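# Shelve shaker and pepper bottle, close cabinet's left door

## Task

Put both the spice shaker and the pepper bottle upright inside the cabinet mounted above the worktop, then close the cabinet's left-hand door. At the finish, neither gripper may be in contact with that door.

## Robot and tools

Robot: two six-joint arms, left_arm and right_arm, each with a parallel gripper. Calibrated bases in the scene frame: left_arm at (-0.035, +0.315, 0) m, right_arm at (-0.016, -0.321, 0) m. Both have essentially zero yaw and +z up.

Frames: the scene frame has its origin at table-top height, midway between the arms' nominal bases. +x points out over the table, +z is up, and left_arm is on the +y side. Arm names do not match image sides. Each arm's end_effector_position (m) and end_effector_quat_wxyz are given in that arm's own base frame. Wrist camera poses are also in the base frame. They can be off by a few cm, more at long reach. The gripper's fingers point along its +z and open and close along its y. The reported point sits between the pads, about 1 cm short of the fingertips.

Joint order in every row and every per-joint list: waist, elbow, wrist yaw, shoulder, wrist pitch, wrist roll. This differs from the physical base-to-tip order.

A row is 14 numbers, each in [-1, 1], always for both arms: left_arm's 6 joints, then its opening, then right_arm's 6 joints and opening. Joint numbers are offsets from the Joint targets as they stood when the action (or move) began. They are not offsets from the previous row, so sending the same offset again moves the arm further. Scale for 1.0: waist 1.264 rad, shoulder 1.32, elbow 1.276, wrist pitch 1.83, wrist yaw 6.358, wrist roll 7.625. Opening is absolute: +1 fully open (pads 0.094 m apart), -1 shut. Sending 0 for an arm's joints re-commands its current targets. For the gripper you are not changing, resend its current command: a 0 there means half-closed.

Stated joint ranges (rad): waist -2.880 to 2.880, shoulder 0.000 to 3.142, elbow 0.000 to 3.019, wrist pitch -1.693 to 1.571, wrist yaw -1.571 to 1.571, wrist roll -2.094 to 2.094. Asking for more than 0.084 rad beyond a limit gets the action refused for both arms. True limits may differ by up to 0.084. A joint pushed into its limit stops there, and the result then reports "joint sent to its limit".

Tools:
- execute_actions(actions, cameras): actions is a list of actions. Each action is a table of 1 to 15 rows, one row per 1/30 s step. Each action lasts 15 steps, and the last row is repeated to fill it. An empty list just returns the full state. cameras picks images: omitted/null/["all"] gives all, [] gives none.
- move(target, speed, blend, opening_speed, blocking, cameras): target is one 14-number row, or a list of up to 15 rows. Every row counts from the same starting Joint targets. All joints are interpolated together, so grippers trace curves and nothing is avoided. speed: rad/s of the joint with the farthest to travel, 0.01 to 2, default 0.5, one value or one per target. blend: rad of corner-rounding per target (default 0). opening_speed: per-second rate on the -1..+1 scale, at least 0.2; use it near its minimum when squeezing something fragile. With blocking=false the call returns after about 0.5 s while motion continues. Paths take at least 0.5 s and are cut short past 10 s. The result adds a "move:" line. It reads done, off_target (at rest but more than 0.035 rad off), moving, held or fault, plus limits=held and the worst joint error per arm. done does not mean there is no contact.
- wait(seconds 0 to 10, cameras): holds the last commands and lets the scene run.
- stop(cameras): brakes a running move and needs some distance to do so.
- zoom_image(camera, region): camera is cam_left_wrist or cam_right_wrist. region is [x0, y0, x1, y1] in image pixels, top-left origin, at most 504x504.
- finished_scene(scene): give the current scene number. This cannot be undone.

Motion limits: each joint's target may lead its measured angle by at most 0.264 (waist), 0.32 (shoulder), 0.276 (elbow), 0.33 (wrist pitch), 0.701 (wrist yaw) or 1.97 (wrist roll) rad per step. If a target would put the hand more than 110 mm from where it is, that arm's targets are pulled back. Big displacements therefore span several actions; re-command any remainder. Very small turns may not start at all.

Result lines: Joint positions (rad, then pad gap in m) and Joint velocities ("within noise" when idle). Joint targets is the base for your next offsets. Tool commands lists current gripper commands. grip_measured is on the opening scale: about 1.6 mm wide when empty, and several mm under the part size when squeezing. Joint torques include gravity and per-unit offsets; entries 2 and 5 wrap at ±28 N m. "joint command not followed" means a clearance check altered the targets; it does not keep the two hands apart. Cameras: cam_left_wrist and cam_right_wrist, each 896x504, intrinsics as listed in the calibration.

Grip and release: pads squeeze at about 50 to 64 N each once the command is roughly 0.05 below the touch reading (0.11 for small or round items). To release, command well above grip_measured.

Avoid: dropping the items, letting go of anything that is still moving, and slamming the door. Also avoid hard strikes, heavy pressing and collisions between the arms, which can fail the scene. Nothing may end up off the table. An arm pressed against an obstacle keeps pushing; command its targets back past its measured positions. Loads, stretched poses and pushing heat the motors. MOTOR HOT appears at 85 °C. At 100 °C an OVER-TEMPERATURE FAULT drops that arm for 30 to 60 s or more. Occasional external tugs on held or loose objects can happen. Finish with both grippers clear of the door.

Each tool is called in YAML: its name, and indented under it one key for each argument.

## Session

execute_actions:
  actions: []

Scene clock: 0.00 s.
left_arm: end_effector_position=(+0.8319, +0.3666, +0.1923) grip_measured=+1.000 end_effector_quat_wxyz=(+0.614, -0.565, +0.532, +0.147) | right_arm: end_effector_position=(+0.3306, +0.1896, +0.3872) grip_measured=+1.000 end_effector_quat_wxyz=(-0.426, +0.760, -0.437, -0.222)
Joint names: [waist, elbow, wrist yaw, shoulder, wrist pitch, wrist roll]
Joint positions: left_arm=[0.287 2.104 -0.742 2.366 -0.018 -0.773 0.094] | right_arm=[0.138 1.273 -0.978 1.149 -1.423 -1.816 0.094]
Joint velocities: within noise
Joint torques (N m): no reading
Motor temperatures (°C): left_arm=[29 26 24 29 26 25 25] | right_arm=[24 25 27 25 27 23 25]
Heat: left arm: hottest waist 29 °C; right arm: hottest wrist pitch 27 °C.
Joint targets: left_arm=[0.287 2.124 -0.742 2.383 -0.016 -0.773] | right_arm=[0.138 1.300 -0.978 1.149 -1.421 -1.815]
Tool commands: left_gripper/opening=+1.0 right_gripper/opening=+1.0

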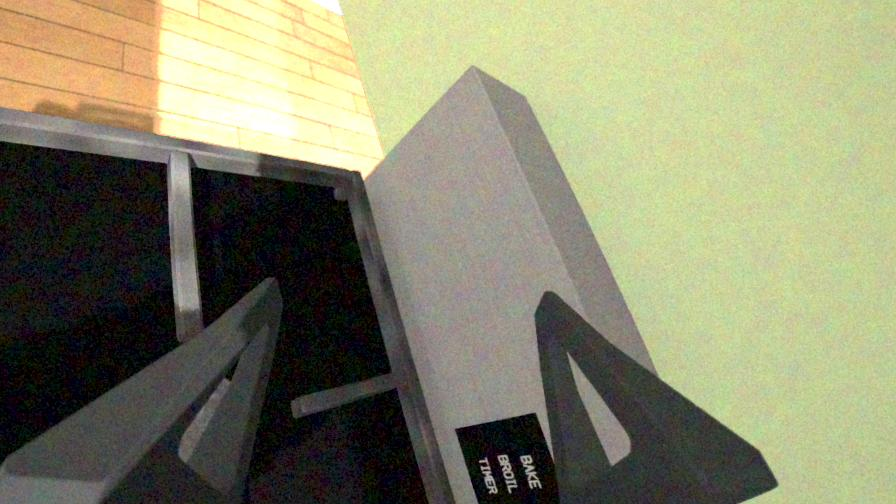

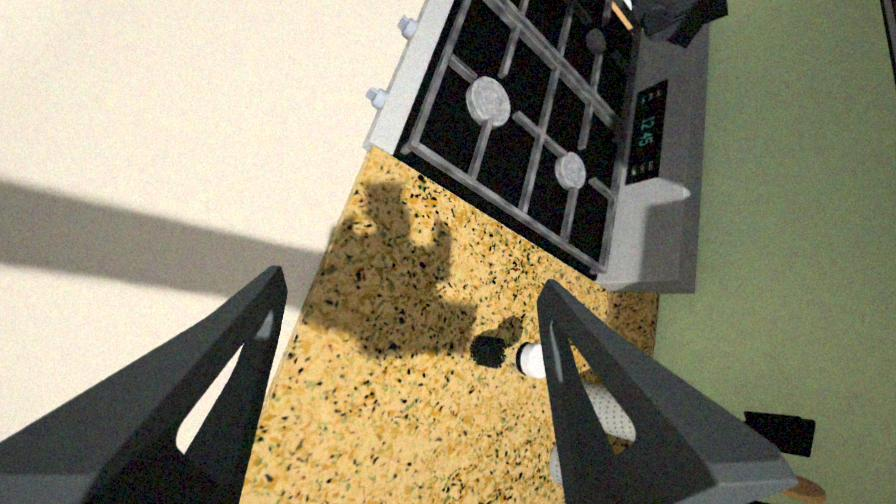

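zoom_image:
  camera: "cam_right_wrist"
  region: [440, 260, 896, 504]

zoom_image:
  camera: "cam_left_wrist"
  region: [240, 0, 744, 504]

Scaled by 1.105 from the camera's 896x504 image, which has a finer 1280x720 frame.

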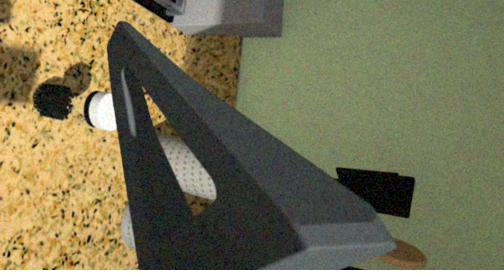

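Scaled by 1.000.

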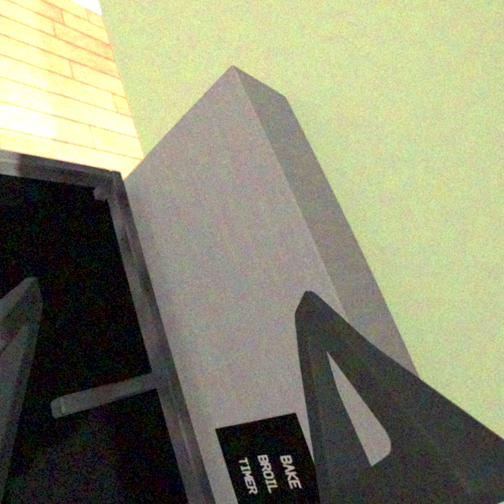

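move:
  target: [0,0,0,0,0,0,1, -0.1092,0,0.1538,0,0.9951,0.2380,1]
  speed: 0.8

Scene clock: 8.83 s.
left_arm: end_effector_position=(+0.8319, +0.3666, +0.1923) grip_measured=+1.000 end_effector_quat_wxyz=(+0.614, -0.565, +0.532, +0.147) | right_arm: end_effector_position=(+0.5231, +0.0074, +0.6704) grip_measured=+1.000 end_effector_quat_wxyz=(+0.862, -0.008, +0.507, +0.002)
Joint positions: left_arm=[0.287 2.104 -0.742 2.366 -0.018 -0.773 0.094] | right_arm=[0.014 1.273 -0.004 1.149 0.384 -0.011 0.094]
Joint torques (N m): left_arm=[1.2 12.63 -0.11 -20.07 1.43 0.17] | right_arm=[-0.73 14.06 0.13 -8 2.3 0.17]
Joint targets: left_arm=[0.287 2.124 -0.742 2.383 -0.016 -0.773] | right_arm=[0.000 1.300 -0.001 1.149 0.400 -0.001]
move: done
camera_calibration:
cam_right_wrist: T_world_to_cam=[[-0.0998332, -0.990698, 0.0924698, -0.013452], [-0.247803, -0.0652502, -0.966611, 0.797931], [0.963653, -0.119414, -0.238984, -0.216462], [0, 0, 0, 1]]

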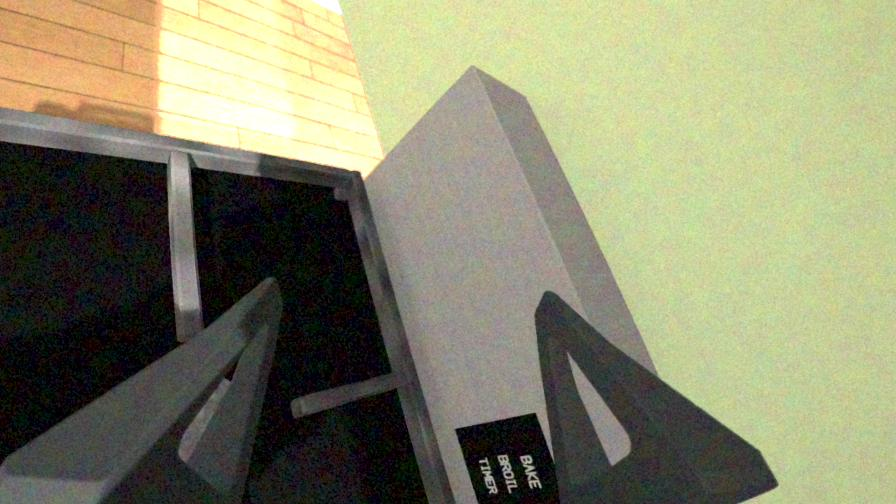

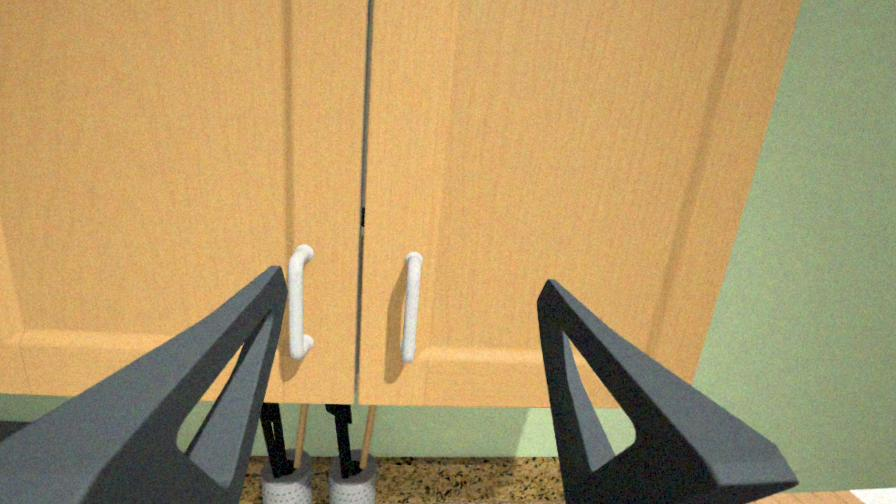

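zoom_image:
  camera: "cam_right_wrist"
  region: [200, 120, 560, 480]

zoom_image:
  camera: "cam_right_wrist"
  region: [0, 0, 480, 300]

Scaled by 1.400 from the camera's 896x504 image, which has a finer 1280x720 frame.

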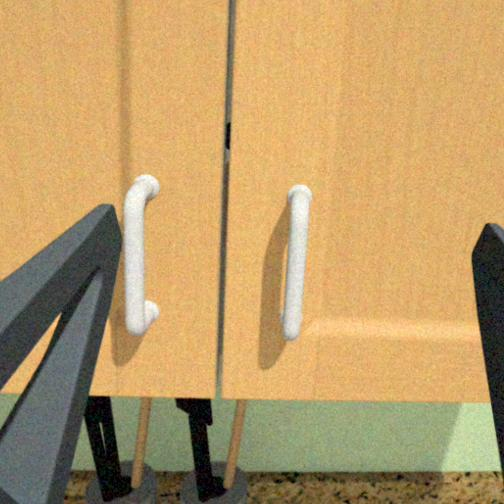

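Scaled by 1.050 from the camera's 896x504 image, which has a finer 1280x720 frame.

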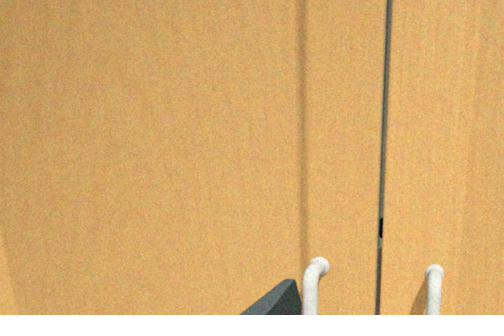

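move:
  target: [0,0,0,0,0,0,1, 0,-0.1567,0,-0.1515,-0.341,0,1]
  speed: 0.8
  cameras: ["cam_right_wrist"]

Scene clock: 12.20 s.
left_arm: end_effector_position=(+0.8319, +0.3666, +0.1923) grip_measured=+1.000 end_effector_quat_wxyz=(+0.614, -0.565, +0.532, +0.147) | right_arm: end_effector_position=(+0.4854, +0.0069, +0.5145) grip_measured=+1.000 end_effector_quat_wxyz=(+0.680, -0.010, +0.734, +0.003)
Joint positions: left_arm=[0.287 2.104 -0.742 2.366 -0.018 -0.773 0.094] | right_arm=[0.014 1.104 -0.004 0.964 -0.216 -0.01 0.094]
Joint torques (N m): left_arm=[1.26 12.67 -0.11 -19.9 1.46 0.18] | right_arm=[-0.85 11.85 0.17 -6.65 1.59 0.2]
Motor temperatures (°C): left_arm=[29 28 24 34 26 24 25] | right_arm=[23 28 27 25 27 23 25]
Heat: left arm: hottest shoulder 34 °C; right arm: hottest elbow 28 °C.
Joint targets: left_arm=[0.287 2.124 -0.742 2.383 -0.016 -0.773] | right_arm=[0.000 1.101 -0.001 0.949 -0.224 -0.001]
move: done
camera_calibration:
cam_right_wrist: T_world_to_cam=[[-0.0301094, -0.989845, 0.138924, -0.0610688], [-0.739538, -0.071442, -0.669313, 0.723665], [0.672441, -0.122892, -0.729877, 0.176523], [0, 0, 0, 1]]
Images, in order: cam_right_wrist.

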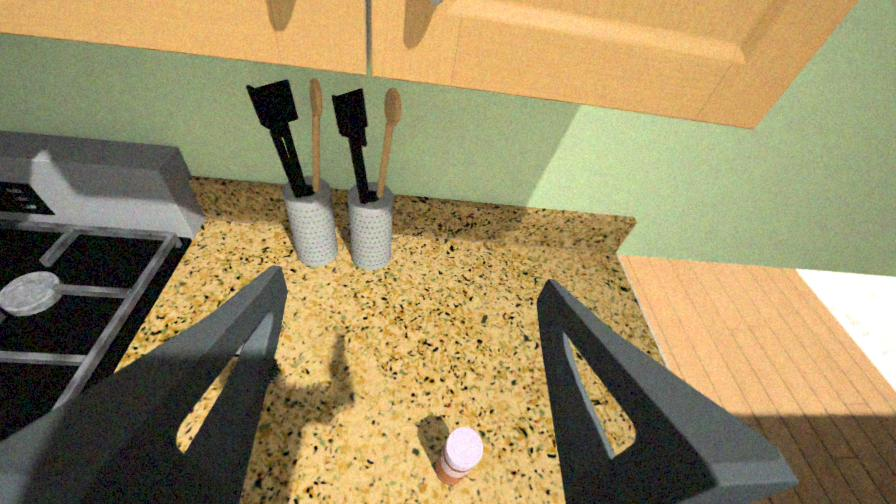

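zoom_image:
  camera: "cam_right_wrist"
  region: [400, 380, 560, 504]

zoom_image:
  camera: "cam_right_wrist"
  region: [120, 180, 480, 504]

Scaled by 3.150 from the camera's 896x504 image, which has a finer 1280x720 frame.

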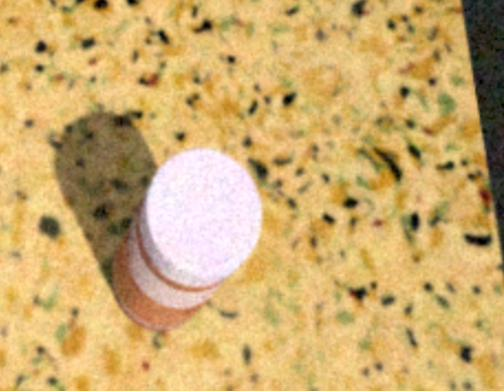

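Scaled by 1.400 from the camera's 896x504 image, which has a finer 1280x720 frame.

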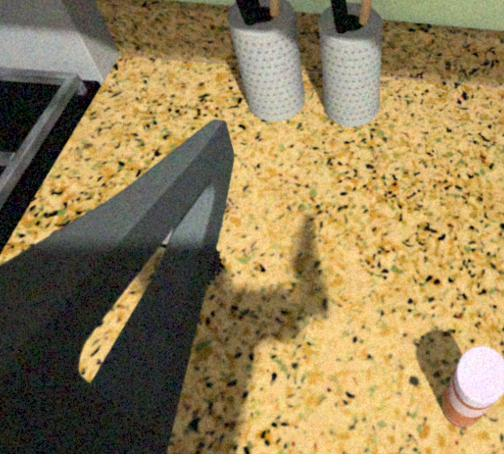

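move:
  target: [-0.5198,-0.9592,0.1167,-0.972,0.282,0.1014,1, 0.356,-0.6277,0,-0.2644,0.4503,0,1]
  speed: 1.0

Scene clock: 18.47 s.
left_arm: end_effector_position=(+0.4814, -0.1838, +0.5077) grip_measured=+1.000 end_effector_quat_wxyz=(+0.796, +0.103, +0.577, -0.150) | right_arm: end_effector_position=(+0.3184, +0.1487, +0.3542) grip_measured=+1.000 end_effector_quat_wxyz=(+0.779, -0.134, +0.588, +0.170)
Joint positions: left_arm=[-0.365 0.911 -0.002 1.086 0.494 -0.01 0.094] | right_arm=[0.437 0.303 -0.002 0.611 0.583 -0.009 0.094]
Joint torques (N m): left_arm=[0.85 10.04 0.08 -4.54 1.63 0.24] | right_arm=[1.32 11.28 0.07 -1.44 2.36 0.2]
Joint targets: left_arm=[-0.370 0.901 0.000 1.099 0.501 0.000] | right_arm=[0.450 0.300 0.000 0.600 0.600 -0.001]
move: done
camera_calibration:
cam_left_wrist: T_world_to_cam=[[-0.461825, -0.877842, 0.126928, -0.018418], [-0.41134, 0.0851864, -0.907493, 0.695411], [0.785823, -0.471313, -0.400433, -0.136624], [0, 0, 0, 1]]
cam_right_wrist: T_world_to_cam=[[0.336916, -0.934587, 0.114166, -0.0197805], [-0.396083, -0.250691, -0.88333, 0.496164], [0.85417, 0.252389, -0.454636, -0.0219277], [0, 0, 0, 1]]

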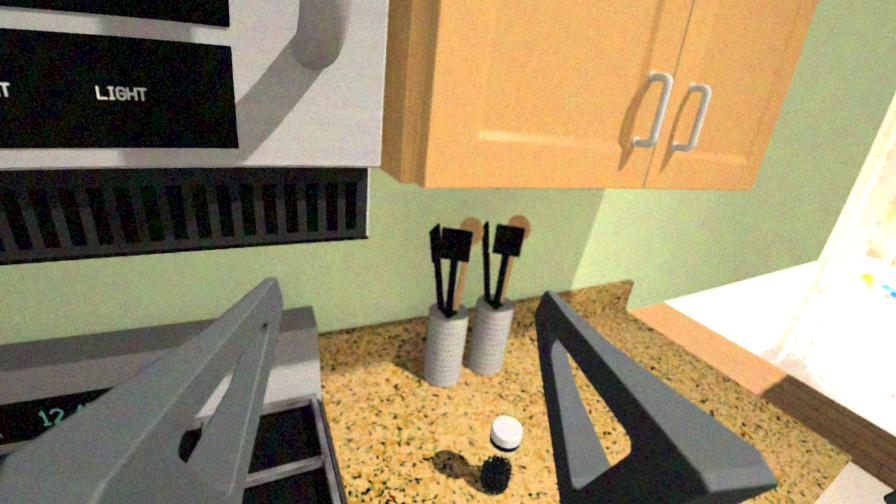

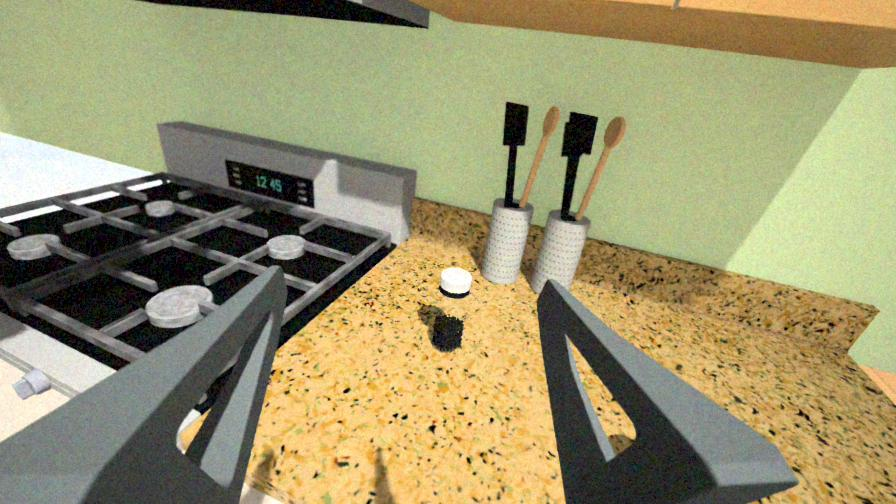

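zoom_image:
  camera: "cam_right_wrist"
  region: [380, 230, 520, 370]

zoom_image:
  camera: "cam_left_wrist"
  region: [420, 380, 580, 504]

Scaled by 3.600 from the camera's 896x504 image, which has a finer 1280x720 frame.

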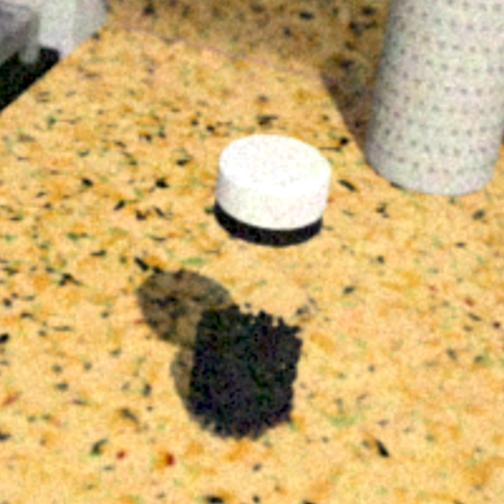

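Scaled by 3.150 from the camera's 896x504 image, which has a finer 1280x720 frame.

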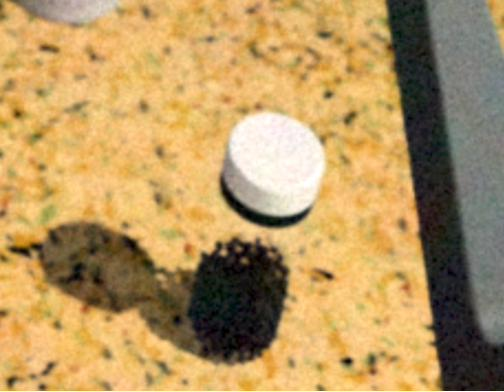

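zoom_image:
  camera: "cam_left_wrist"
  region: [560, 40, 800, 220]

zoom_image:
  camera: "cam_left_wrist"
  region: [340, 0, 640, 220]

Scaled by 2.100 from the camera's 896x504 image, which has a finer 1280x720 frame.

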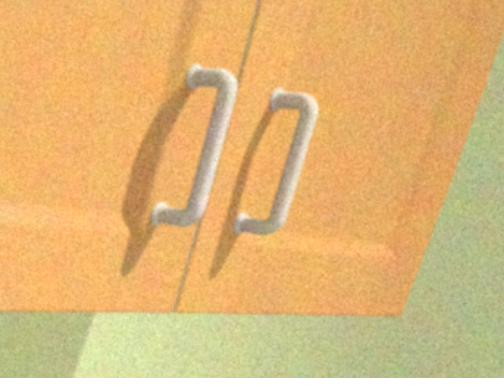

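Scaled by 1.680 from the camera's 896x504 image, which has a finer 1280x720 frame.

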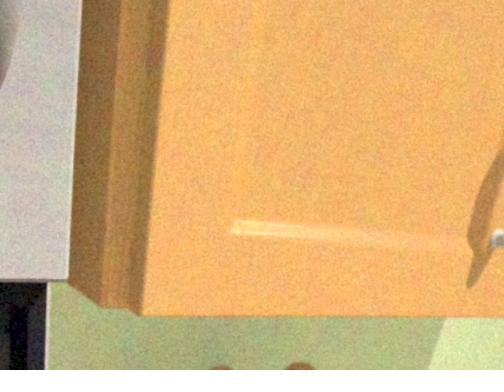

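move:
  target: [-0.3863,0.8121,-0.0908,0.5637,-0.1614,0.0219,0.1, -0.104,0.3285,0,0.9707,0.3072,0,1]
  speed: 0.8

Scene clock: 33.93 s.
left_arm: end_effector_position=(+0.5722, -0.5251, +0.5666) grip_measured=+0.103 end_effector_quat_wxyz=(+0.778, +0.084, +0.614, -0.104) | right_arm: end_effector_position=(+0.5559, +0.1915, +0.1070) grip_measured=+1.000 end_effector_quat_wxyz=(+0.683, -0.123, +0.712, +0.112)
Joint positions: left_arm=[-0.863 1.883 -0.576 1.817 0.214 0.158 0.052] | right_arm=[0.332 0.685 -0.002 1.872 1.144 -0.009 0.094]
Joint torques (N m): left_arm=[1.55 15.77 0.04 -13.33 0.98 0.23] | right_arm=[-0.21 9.14 0.06 -12.75 2.3 0.14]
Joint targets: left_arm=[-0.858 1.937 -0.577 1.844 0.205 0.167] | right_arm=[0.319 0.719 0.000 1.881 1.162 -0.001]
move: off_target (left_arm); left_arm: the elbow is farthest, 0.054 rad from its target
camera_calibration:
cam_left_wrist: T_world_to_cam=[[-0.364889, -0.922715, 0.124312, -0.361172], [-0.487584, 0.0756336, -0.869794, 0.832548], [0.79317, -0.37799, -0.477499, -0.256783], [0, 0, 0, 1]]
cam_right_wrist: T_world_to_cam=[[0.274837, -0.951723, 0.136707, 0.00379148], [-0.659163, -0.290014, -0.693827, 0.516035], [0.699978, 0.100578, -0.707047, -0.206195], [0, 0, 0, 1]]

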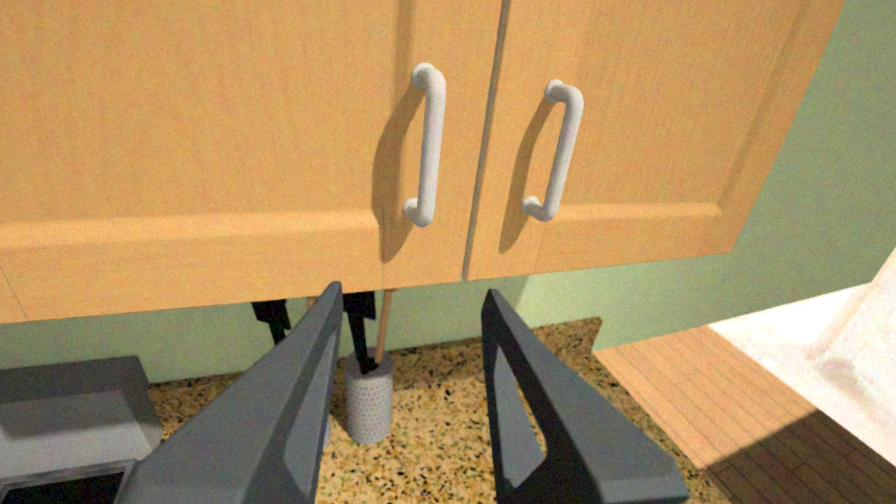

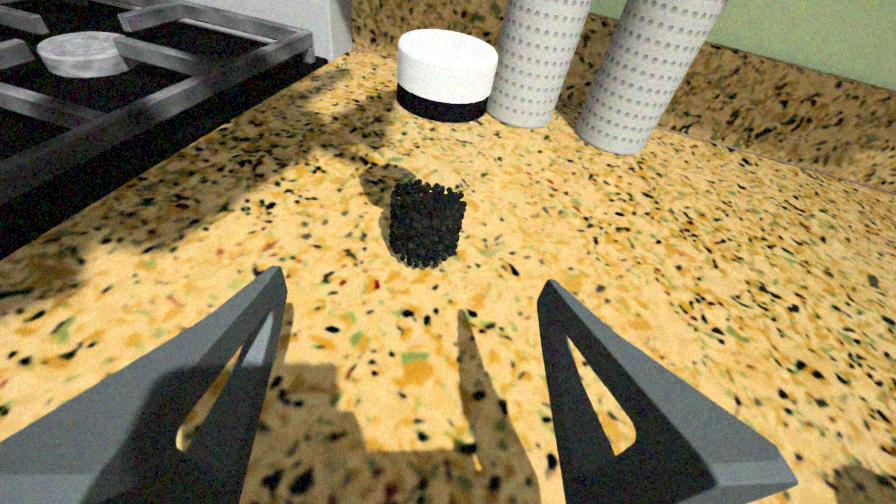

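move:
  target: [0.0142,0.1857,0.0032,0.1002,-0.0608,-0.0024,0.1, -0.0119,0.2122,0,0.1158,-0.0426,0,1]
  speed: 0.4

Scene clock: 39.07 s.
left_arm: end_effector_position=(+0.6041, -0.5472, +0.5866) grip_measured=+0.103 end_effector_quat_wxyz=(+0.779, +0.085, +0.613, -0.104) | right_arm: end_effector_position=(+0.6429, +0.2116, +0.1167) grip_measured=+1.000 end_effector_quat_wxyz=(+0.709, -0.114, +0.687, +0.111)
Joint positions: left_arm=[-0.847 2.119 -0.559 1.942 0.103 0.157 0.052] | right_arm=[0.318 0.95 -0.002 2.013 1.092 -0.009 0.094]
Joint torques (N m): left_arm=[1.85 15.72 0.16 -14.45 0.9 0.05] | right_arm=[-0.73 10.56 0.05 -15.74 1.59 0.14]
Motor temperatures (°C): left_arm=[29 34 24 33 26 24 25] | right_arm=[23 30 26 26 27 23 25]
Joint targets: left_arm=[-0.840 2.174 -0.557 1.976 0.094 0.149] | right_arm=[0.304 0.989 0.000 2.034 1.084 -0.001]
move: off_target (left_arm, right_arm); left_arm: the elbow is farthest, 0.055 rad from its target; right_arm: the elbow is farthest, 0.040 rad from its target
camera_calibration:
cam_left_wrist: T_world_to_cam=[[-0.366293, -0.922582, 0.121128, -0.369561], [-0.484409, 0.0779217, -0.871365, 0.867448], [0.794467, -0.37785, -0.475449, -0.28279], [0, 0, 0, 1]]
cam_right_wrist: T_world_to_cam=[[0.25256, -0.958431, 0.132755, 0.0139346], [-0.614109, -0.264807, -0.74347, 0.557426], [0.747719, 0.106244, -0.65546, -0.300164], [0, 0, 0, 1]]

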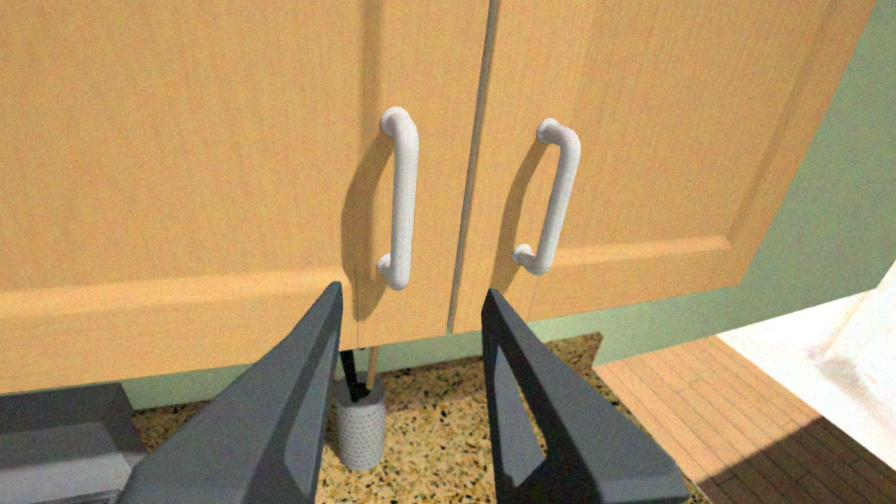

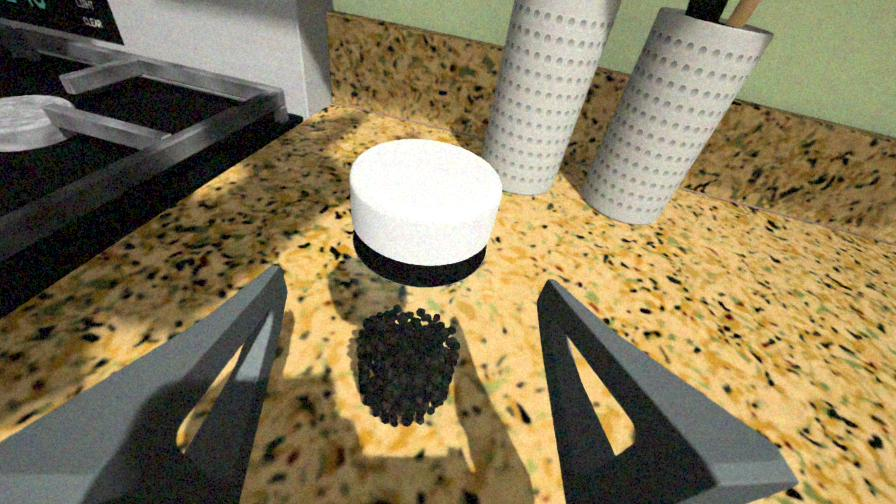

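move:
  target: [0.03,0.2466,0.0055,0.1399,-0.0758,-0.0025,-0.277, 0,0,0,0,0,0,-0.3]
  speed: 0.3
  opening_speed: 0.8

Scene clock: 42.73 s.
left_arm: end_effector_position=(+0.6525, -0.5605, +0.5960) grip_measured=-0.274 end_effector_quat_wxyz=(+0.779, +0.082, +0.612, -0.106) | right_arm: end_effector_position=(+0.6429, +0.2116, +0.1167) grip_measured=-0.040 end_effector_quat_wxyz=(+0.709, -0.114, +0.687, +0.111)
Joint positions: left_arm=[-0.809 2.435 -0.524 2.122 -0.035 0.139 0.034] | right_arm=[0.318 0.95 -0.002 2.013 1.092 -0.009 0.045]
Joint torques (N m): left_arm=[1.73 15.36 0.16 -15.91 0.88 0.03] | right_arm=[-0.09 10.78 0.05 -15.09 1.61 0.19]
Joint targets: left_arm=[-0.802 2.488 -0.522 2.160 -0.045 0.130] | right_arm=[0.304 0.989 0.000 2.034 1.085 -0.001]
move: off_target (left_arm, right_arm); left_arm: the elbow is farthest, 0.054 rad from its target; right_arm: the elbow is farthest, 0.039 rad from its target
camera_calibration:
cam_left_wrist: T_world_to_cam=[[-0.365866, -0.921737, 0.12862, -0.369549], [-0.483923, 0.0703664, -0.872277, 0.896127], [0.794959, -0.381379, -0.471795, -0.326334], [0, 0, 0, 1]]
cam_right_wrist: T_world_to_cam=[[0.252586, -0.958476, 0.132378, 0.0139712], [-0.614195, -0.264544, -0.743492, 0.557429], [0.747639, 0.10649, -0.655511, -0.300159], [0, 0, 0, 1]]

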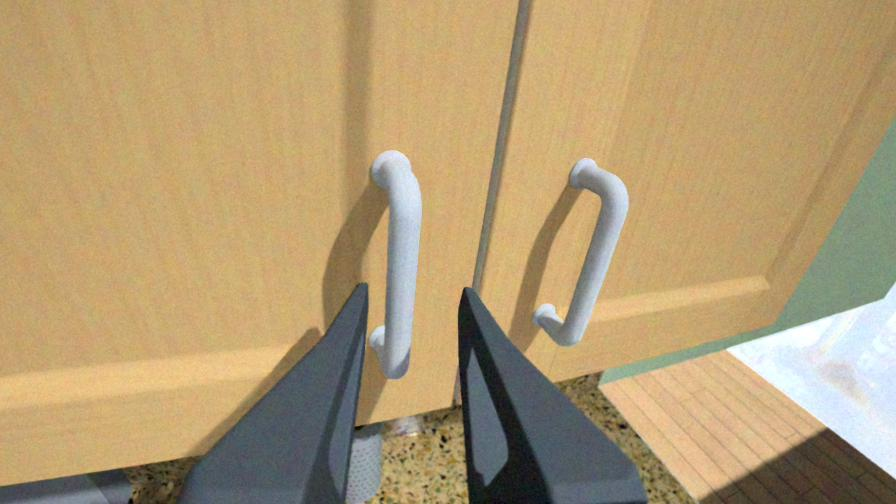

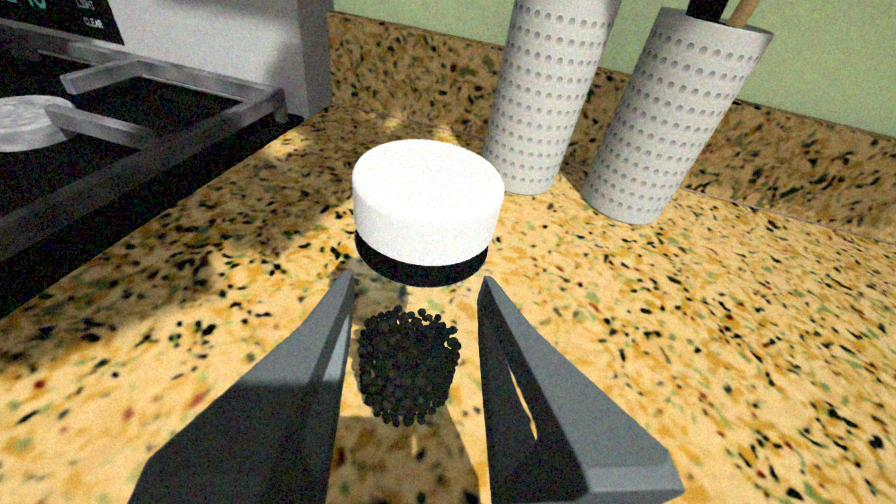

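move:
  target:
    - [0.0047,0,0,0,0,0,-0.277, 0,-0.0917,0,-0.2235,-0.0902,0,-0.3]
    - [0.0047,0,0,0,0,0,-0.95, 0,-0.0917,0,-0.2235,-0.0902,0,-0.3]
  speed: 0.3
  opening_speed: 0.6

Scene clock: 46.43 s.
left_arm: end_effector_position=(+0.6562, -0.5562, +0.5959) grip_measured=-0.802 end_effector_quat_wxyz=(+0.780, +0.079, +0.613, -0.104) | right_arm: end_effector_position=(+0.6134, +0.2019, +0.1891) grip_measured=-0.040 end_effector_quat_wxyz=(+0.702, -0.115, +0.695, +0.110)
Joint positions: left_arm=[-0.803 2.435 -0.524 2.122 -0.036 0.138 0.009] | right_arm=[0.318 0.866 -0.002 1.772 0.915 -0.009 0.045]
Joint torques (N m): left_arm=[1.55 15.34 0.19 -16.03 0.95 0.05] | right_arm=[-1.03 9.06 0.04 -17.61 2.03 0.22]
Joint targets: left_arm=[-0.796 2.488 -0.522 2.160 -0.045 0.130] | right_arm=[0.304 0.873 0.000 1.739 0.919 -0.001]
move: off_target (left_arm); target 2's new numbers were sent with left_arm's elbow 0.053 rad from that target; left_arm: the elbow is farthest, 0.053 rad from its target
camera_calibration:
cam_left_wrist: T_world_to_cam=[[-0.359712, -0.924012, 0.129651, -0.370165], [-0.484923, 0.0664197, -0.872031, 0.89583], [0.797156, -0.376551, -0.471967, -0.326301], [0, 0, 0, 1]]
cam_right_wrist: T_world_to_cam=[[0.25514, -0.957635, 0.133562, 0.000561076], [-0.628343, -0.269203, -0.729873, 0.59767], [0.734908, 0.102297, -0.670407, -0.21812], [0, 0, 0, 1]]

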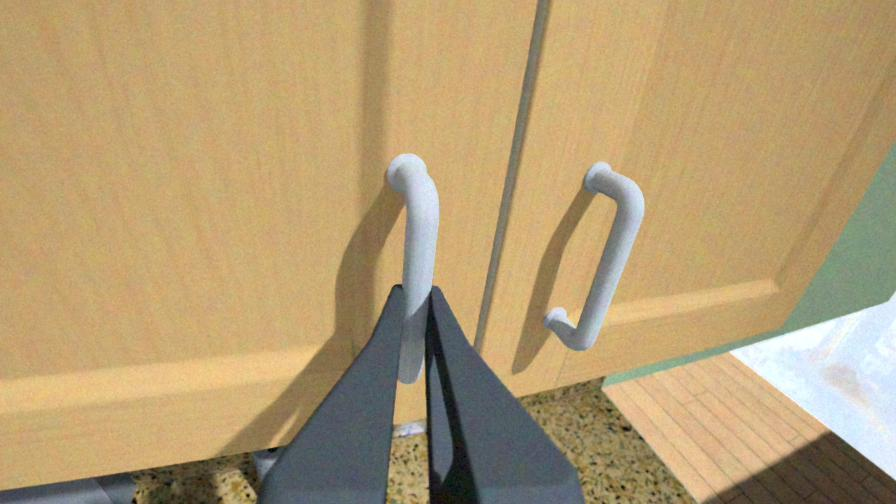

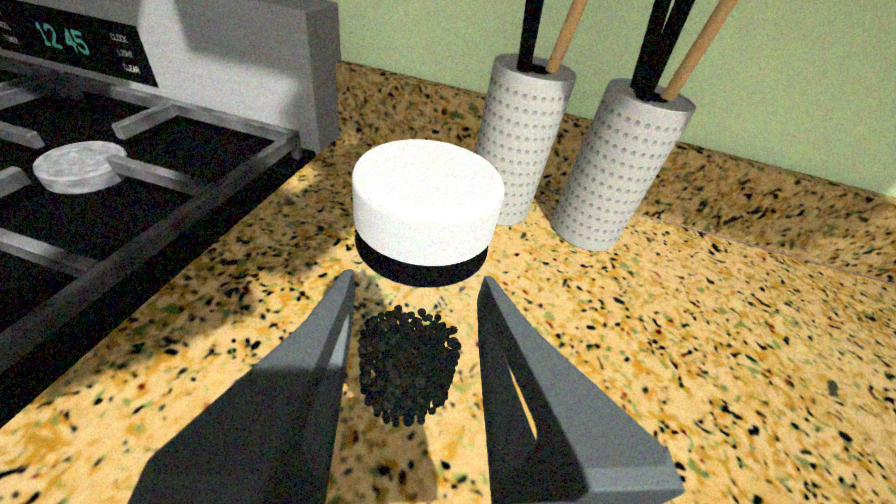

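move:
  target: [-0.0142,-0.4232,0.0316,-0.2583,0.0902,-0.0074,-0.95, 0,0,0,0,0,0,-0.3]
  speed: 0.3

Scene clock: 51.53 s.
left_arm: end_effector_position=(+0.5873, -0.5330, +0.5941) grip_measured=-0.803 end_effector_quat_wxyz=(+0.765, +0.144, +0.599, -0.186) | right_arm: end_effector_position=(+0.6134, +0.2019, +0.1891) grip_measured=-0.040 end_effector_quat_wxyz=(+0.702, -0.115, +0.695, +0.110)
Joint positions: left_arm=[-0.804 1.97 -0.319 1.827 0.113 0.08 0.009] | right_arm=[0.318 0.866 -0.002 1.772 0.915 -0.009 0.045]
Joint torques (N m): left_arm=[0.38 9.16 -0.03 -16.15 1.5 0.06] | right_arm=[-0.56 8.81 0.05 -17.38 1.89 0.21]
Joint targets: left_arm=[-0.814 1.948 -0.321 1.819 0.120 0.074] | right_arm=[0.304 0.873 0.000 1.739 0.919 -0.001]
move: done
camera_calibration:
cam_left_wrist: T_world_to_cam=[[-0.548149, -0.826522, 0.128039, -0.209637], [-0.456274, 0.167209, -0.873988, 0.897335], [0.700961, -0.537497, -0.468776, -0.294708], [0, 0, 0, 1]]
cam_right_wrist: T_world_to_cam=[[0.25514, -0.957635, 0.133562, 0.000561076], [-0.628343, -0.269203, -0.729873, 0.59767], [0.734908, 0.102297, -0.670407, -0.21812], [0, 0, 0, 1]]

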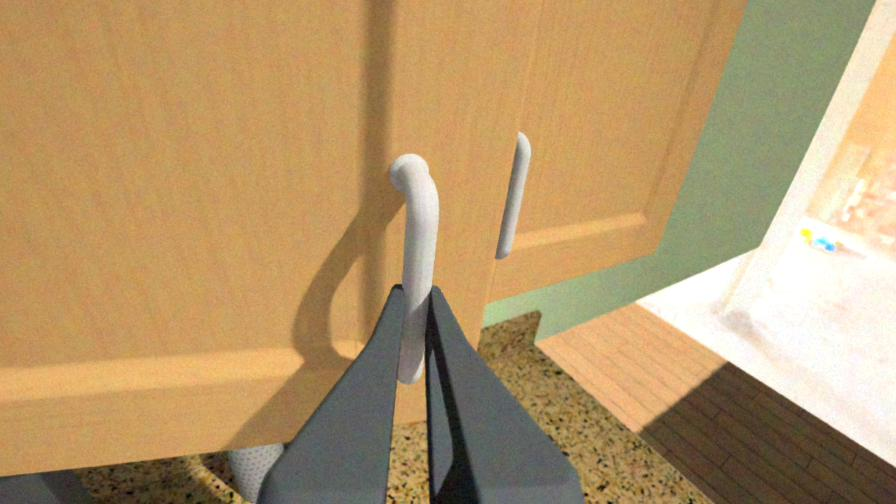

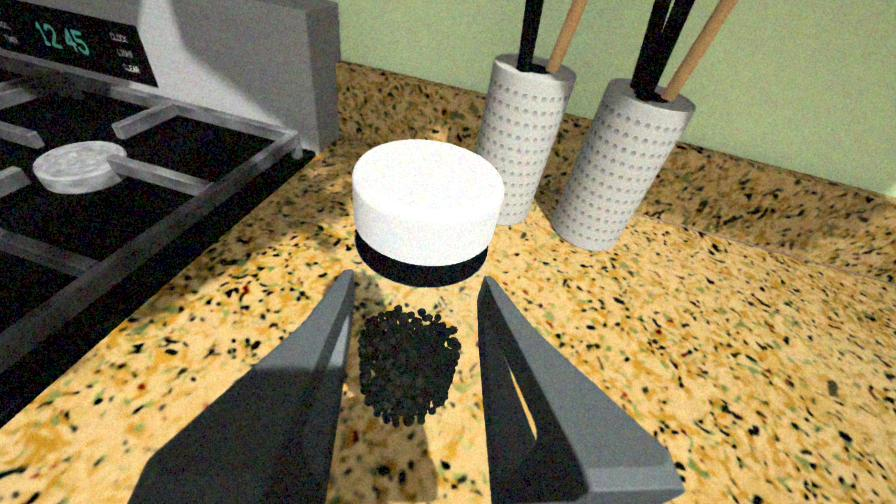

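move:
  target:
    - [0.0199,-0.2558,0.0378,-0.1938,0.0308,-0.0079,-0.95, 0,0,0,0,0,0,-0.3]
    - [0.0899,-0.4304,0.0857,-0.3514,0.0418,-0.0178,-0.95, 0,0,0,0,0,0,-0.3]
    - [0.2261,-0.5381,0.1461,-0.4608,0.0639,-0.0328,-0.95, 0,0,0,0,0,0,-0.3]
  speed: 0.4
  blend: 0.05

Scene clock: 55.30 s.
left_arm: end_effector_position=(+0.4376, -0.3494, +0.5917) grip_measured=-0.805 end_effector_quat_wxyz=(+0.667, +0.320, +0.529, -0.416) | right_arm: end_effector_position=(+0.6134, +0.2019, +0.1891) grip_measured=-0.040 end_effector_quat_wxyz=(+0.702, -0.115, +0.695, +0.110)
Joint positions: left_arm=[-0.505 1.288 0.578 1.235 0.23 -0.172 0.009] | right_arm=[0.318 0.866 -0.002 1.772 0.915 -0.009 0.045]
Joint torques (N m): left_arm=[-0.73 8.65 0.97 -9.11 1.47 0.08] | right_arm=[-0.38 9.21 0.11 -18.02 1.98 0.19]
Joint targets: left_arm=[-0.528 1.262 0.607 1.211 0.237 -0.177] | right_arm=[0.304 0.873 0.000 1.739 0.919 -0.001]
move: done
camera_calibration:
cam_left_wrist: T_world_to_cam=[[-0.927657, -0.346344, 0.139638, 0.187285], [-0.281884, 0.404177, -0.870162, 0.800514], [0.244937, -0.846574, -0.472567, 0.00163277], [0, 0, 0, 1]]
cam_right_wrist: T_world_to_cam=[[0.25514, -0.957635, 0.133562, 0.000561076], [-0.628343, -0.269203, -0.729873, 0.59767], [0.734908, 0.102297, -0.670407, -0.21812], [0, 0, 0, 1]]

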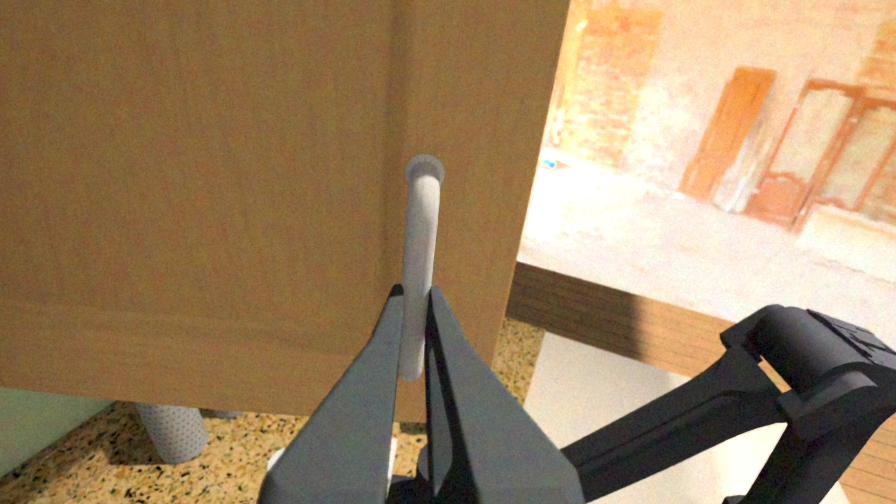

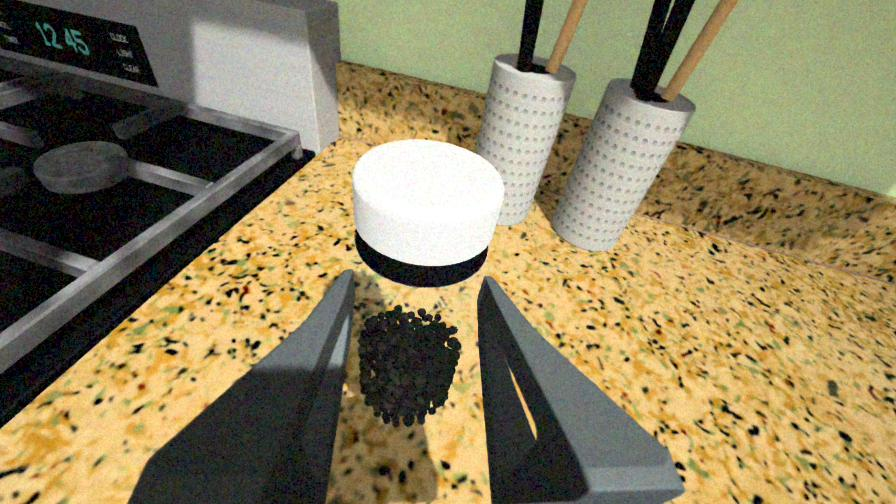

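move:
  target:
    - [0.1220,-0.0315,0.0312,-0.0198,0.0373,-0.0104,-0.95, -0.0214,0.0792,0,-0.3833,-0.3115,0,-0.3]
    - [0.2386,-0.0450,0.0671,-0.0145,0.1198,-0.0314,-0.95, -0.0378,0.6241,0,-0.3042,-0.6562,0,-0.3]
  speed: 0.5
  blend: 0.05

Scene clock: 61.07 s.
left_arm: end_effector_position=(+0.4313, -0.2516, +0.5932) grip_measured=-0.807 end_effector_quat_wxyz=(+0.627, +0.369, +0.493, -0.477) | right_arm: end_effector_position=(+0.5923, +0.1641, +0.6054) grip_measured=-0.040 end_effector_quat_wxyz=(+0.691, -0.101, +0.710, +0.092)
Joint positions: left_arm=[-0.231 1.228 1.012 1.2 0.443 -0.414 0.009] | right_arm=[0.27 1.594 -0.002 1.335 -0.286 -0.009 0.045]
Joint torques (N m): left_arm=[1.49 8.65 0.57 -7.24 1.54 0.1] | right_arm=[-1.26 18.86 0.07 -10.99 2.07 0.2]
Joint targets: left_arm=[-0.227 1.204 1.034 1.192 0.456 -0.416] | right_arm=[0.256 1.669 0.000 1.338 -0.282 -0.001]
move: off_target (right_arm); right_arm: the elbow is farthest, 0.076 rad from its target
camera_calibration:
cam_left_wrist: T_world_to_cam=[[-0.977386, -0.164156, 0.133304, 0.286148], [-0.19414, 0.44668, -0.873377, 0.735195], [0.083826, -0.879506, -0.468447, 0.145418], [0, 0, 0, 1]]
cam_right_wrist: T_world_to_cam=[[0.213852, -0.967419, 0.135527, -0.0609805], [-0.665254, -0.24582, -0.704989, 0.881021], [0.715335, 0.0606039, -0.696149, 0.114389], [0, 0, 0, 1]]

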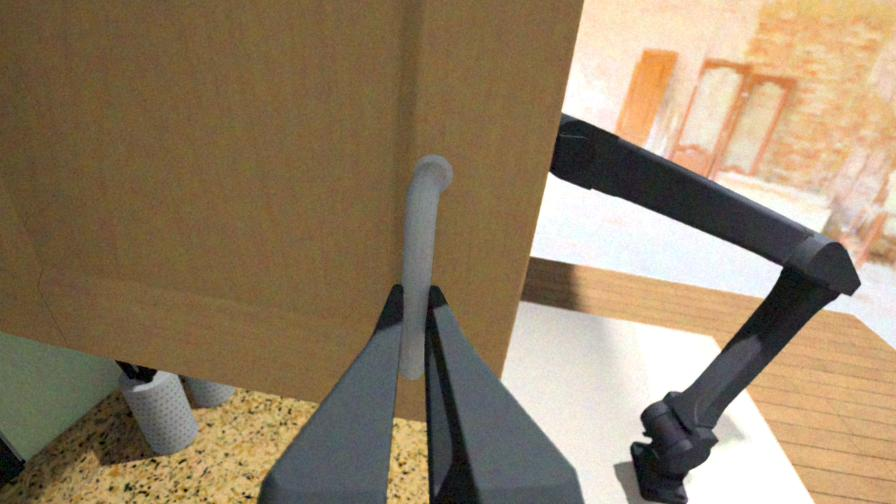

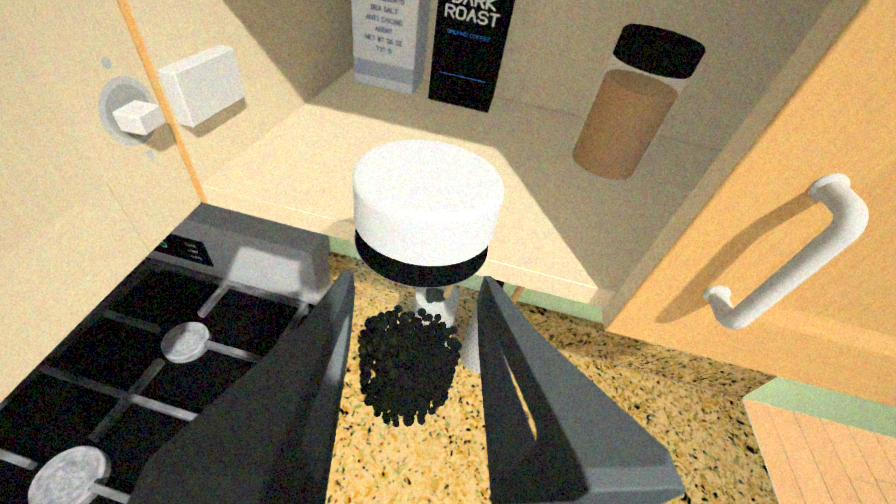

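move:
  target: [0,0,0,0,0,0,-0.95, 0,0,0,0,0.2459,0,-0.3]
  speed: 0.6
  cameras: ["cam_right_wrist"]

Scene clock: 64.03 s.
left_arm: end_effector_position=(+0.4312, -0.2516, +0.5932) grip_measured=-0.807 end_effector_quat_wxyz=(+0.627, +0.369, +0.493, -0.477) | right_arm: end_effector_position=(+0.5756, +0.1595, +0.7053) grip_measured=-0.040 end_effector_quat_wxyz=(+0.824, -0.078, +0.550, +0.109)
Joint positions: left_arm=[-0.231 1.228 1.012 1.2 0.443 -0.415 0.009] | right_arm=[0.27 1.594 -0.002 1.338 0.137 -0.009 0.045]
Joint torques (N m): left_arm=[1.44 8.66 0.58 -7.24 1.48 0.11] | right_arm=[-0.67 18.45 0.04 -11.05 2.67 0.16]
Heat: left arm: hottest elbow 35 °C; right arm: hottest elbow 33 °C.
Joint targets: left_arm=[-0.227 1.204 1.034 1.192 0.457 -0.416] | right_arm=[0.256 1.669 0.000 1.338 0.168 -0.001]
move: off_target (right_arm); right_arm: the elbow is farthest, 0.075 rad from its target
camera_calibration:
cam_right_wrist: T_world_to_cam=[[0.164985, -0.980967, 0.10239, -0.0217597], [-0.329041, -0.152609, -0.931903, 0.890894], [0.929791, 0.12006, -0.347956, -0.182414], [0, 0, 0, 1]]
Images, in order: cam_right_wrist.

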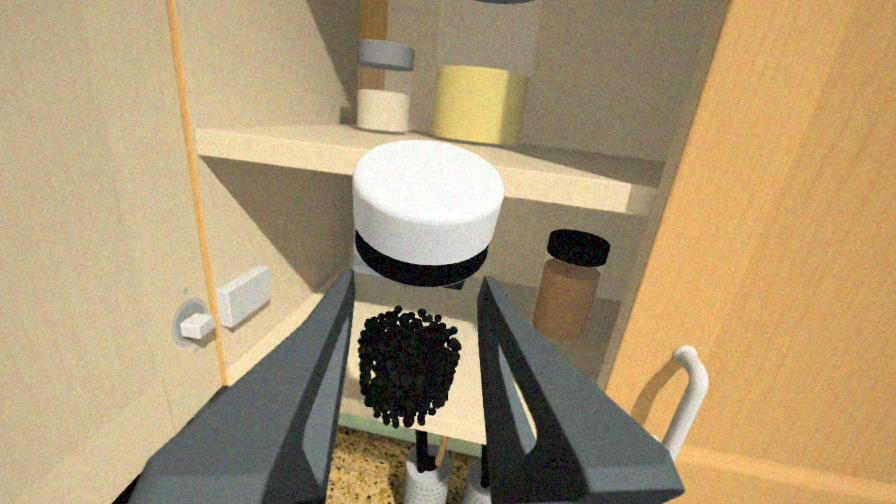

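zoom_image:
  camera: "cam_right_wrist"
  region: [160, 80, 664, 300]

Scaled by 1.000.

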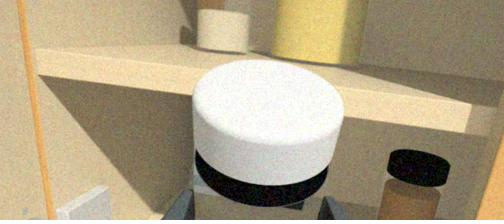

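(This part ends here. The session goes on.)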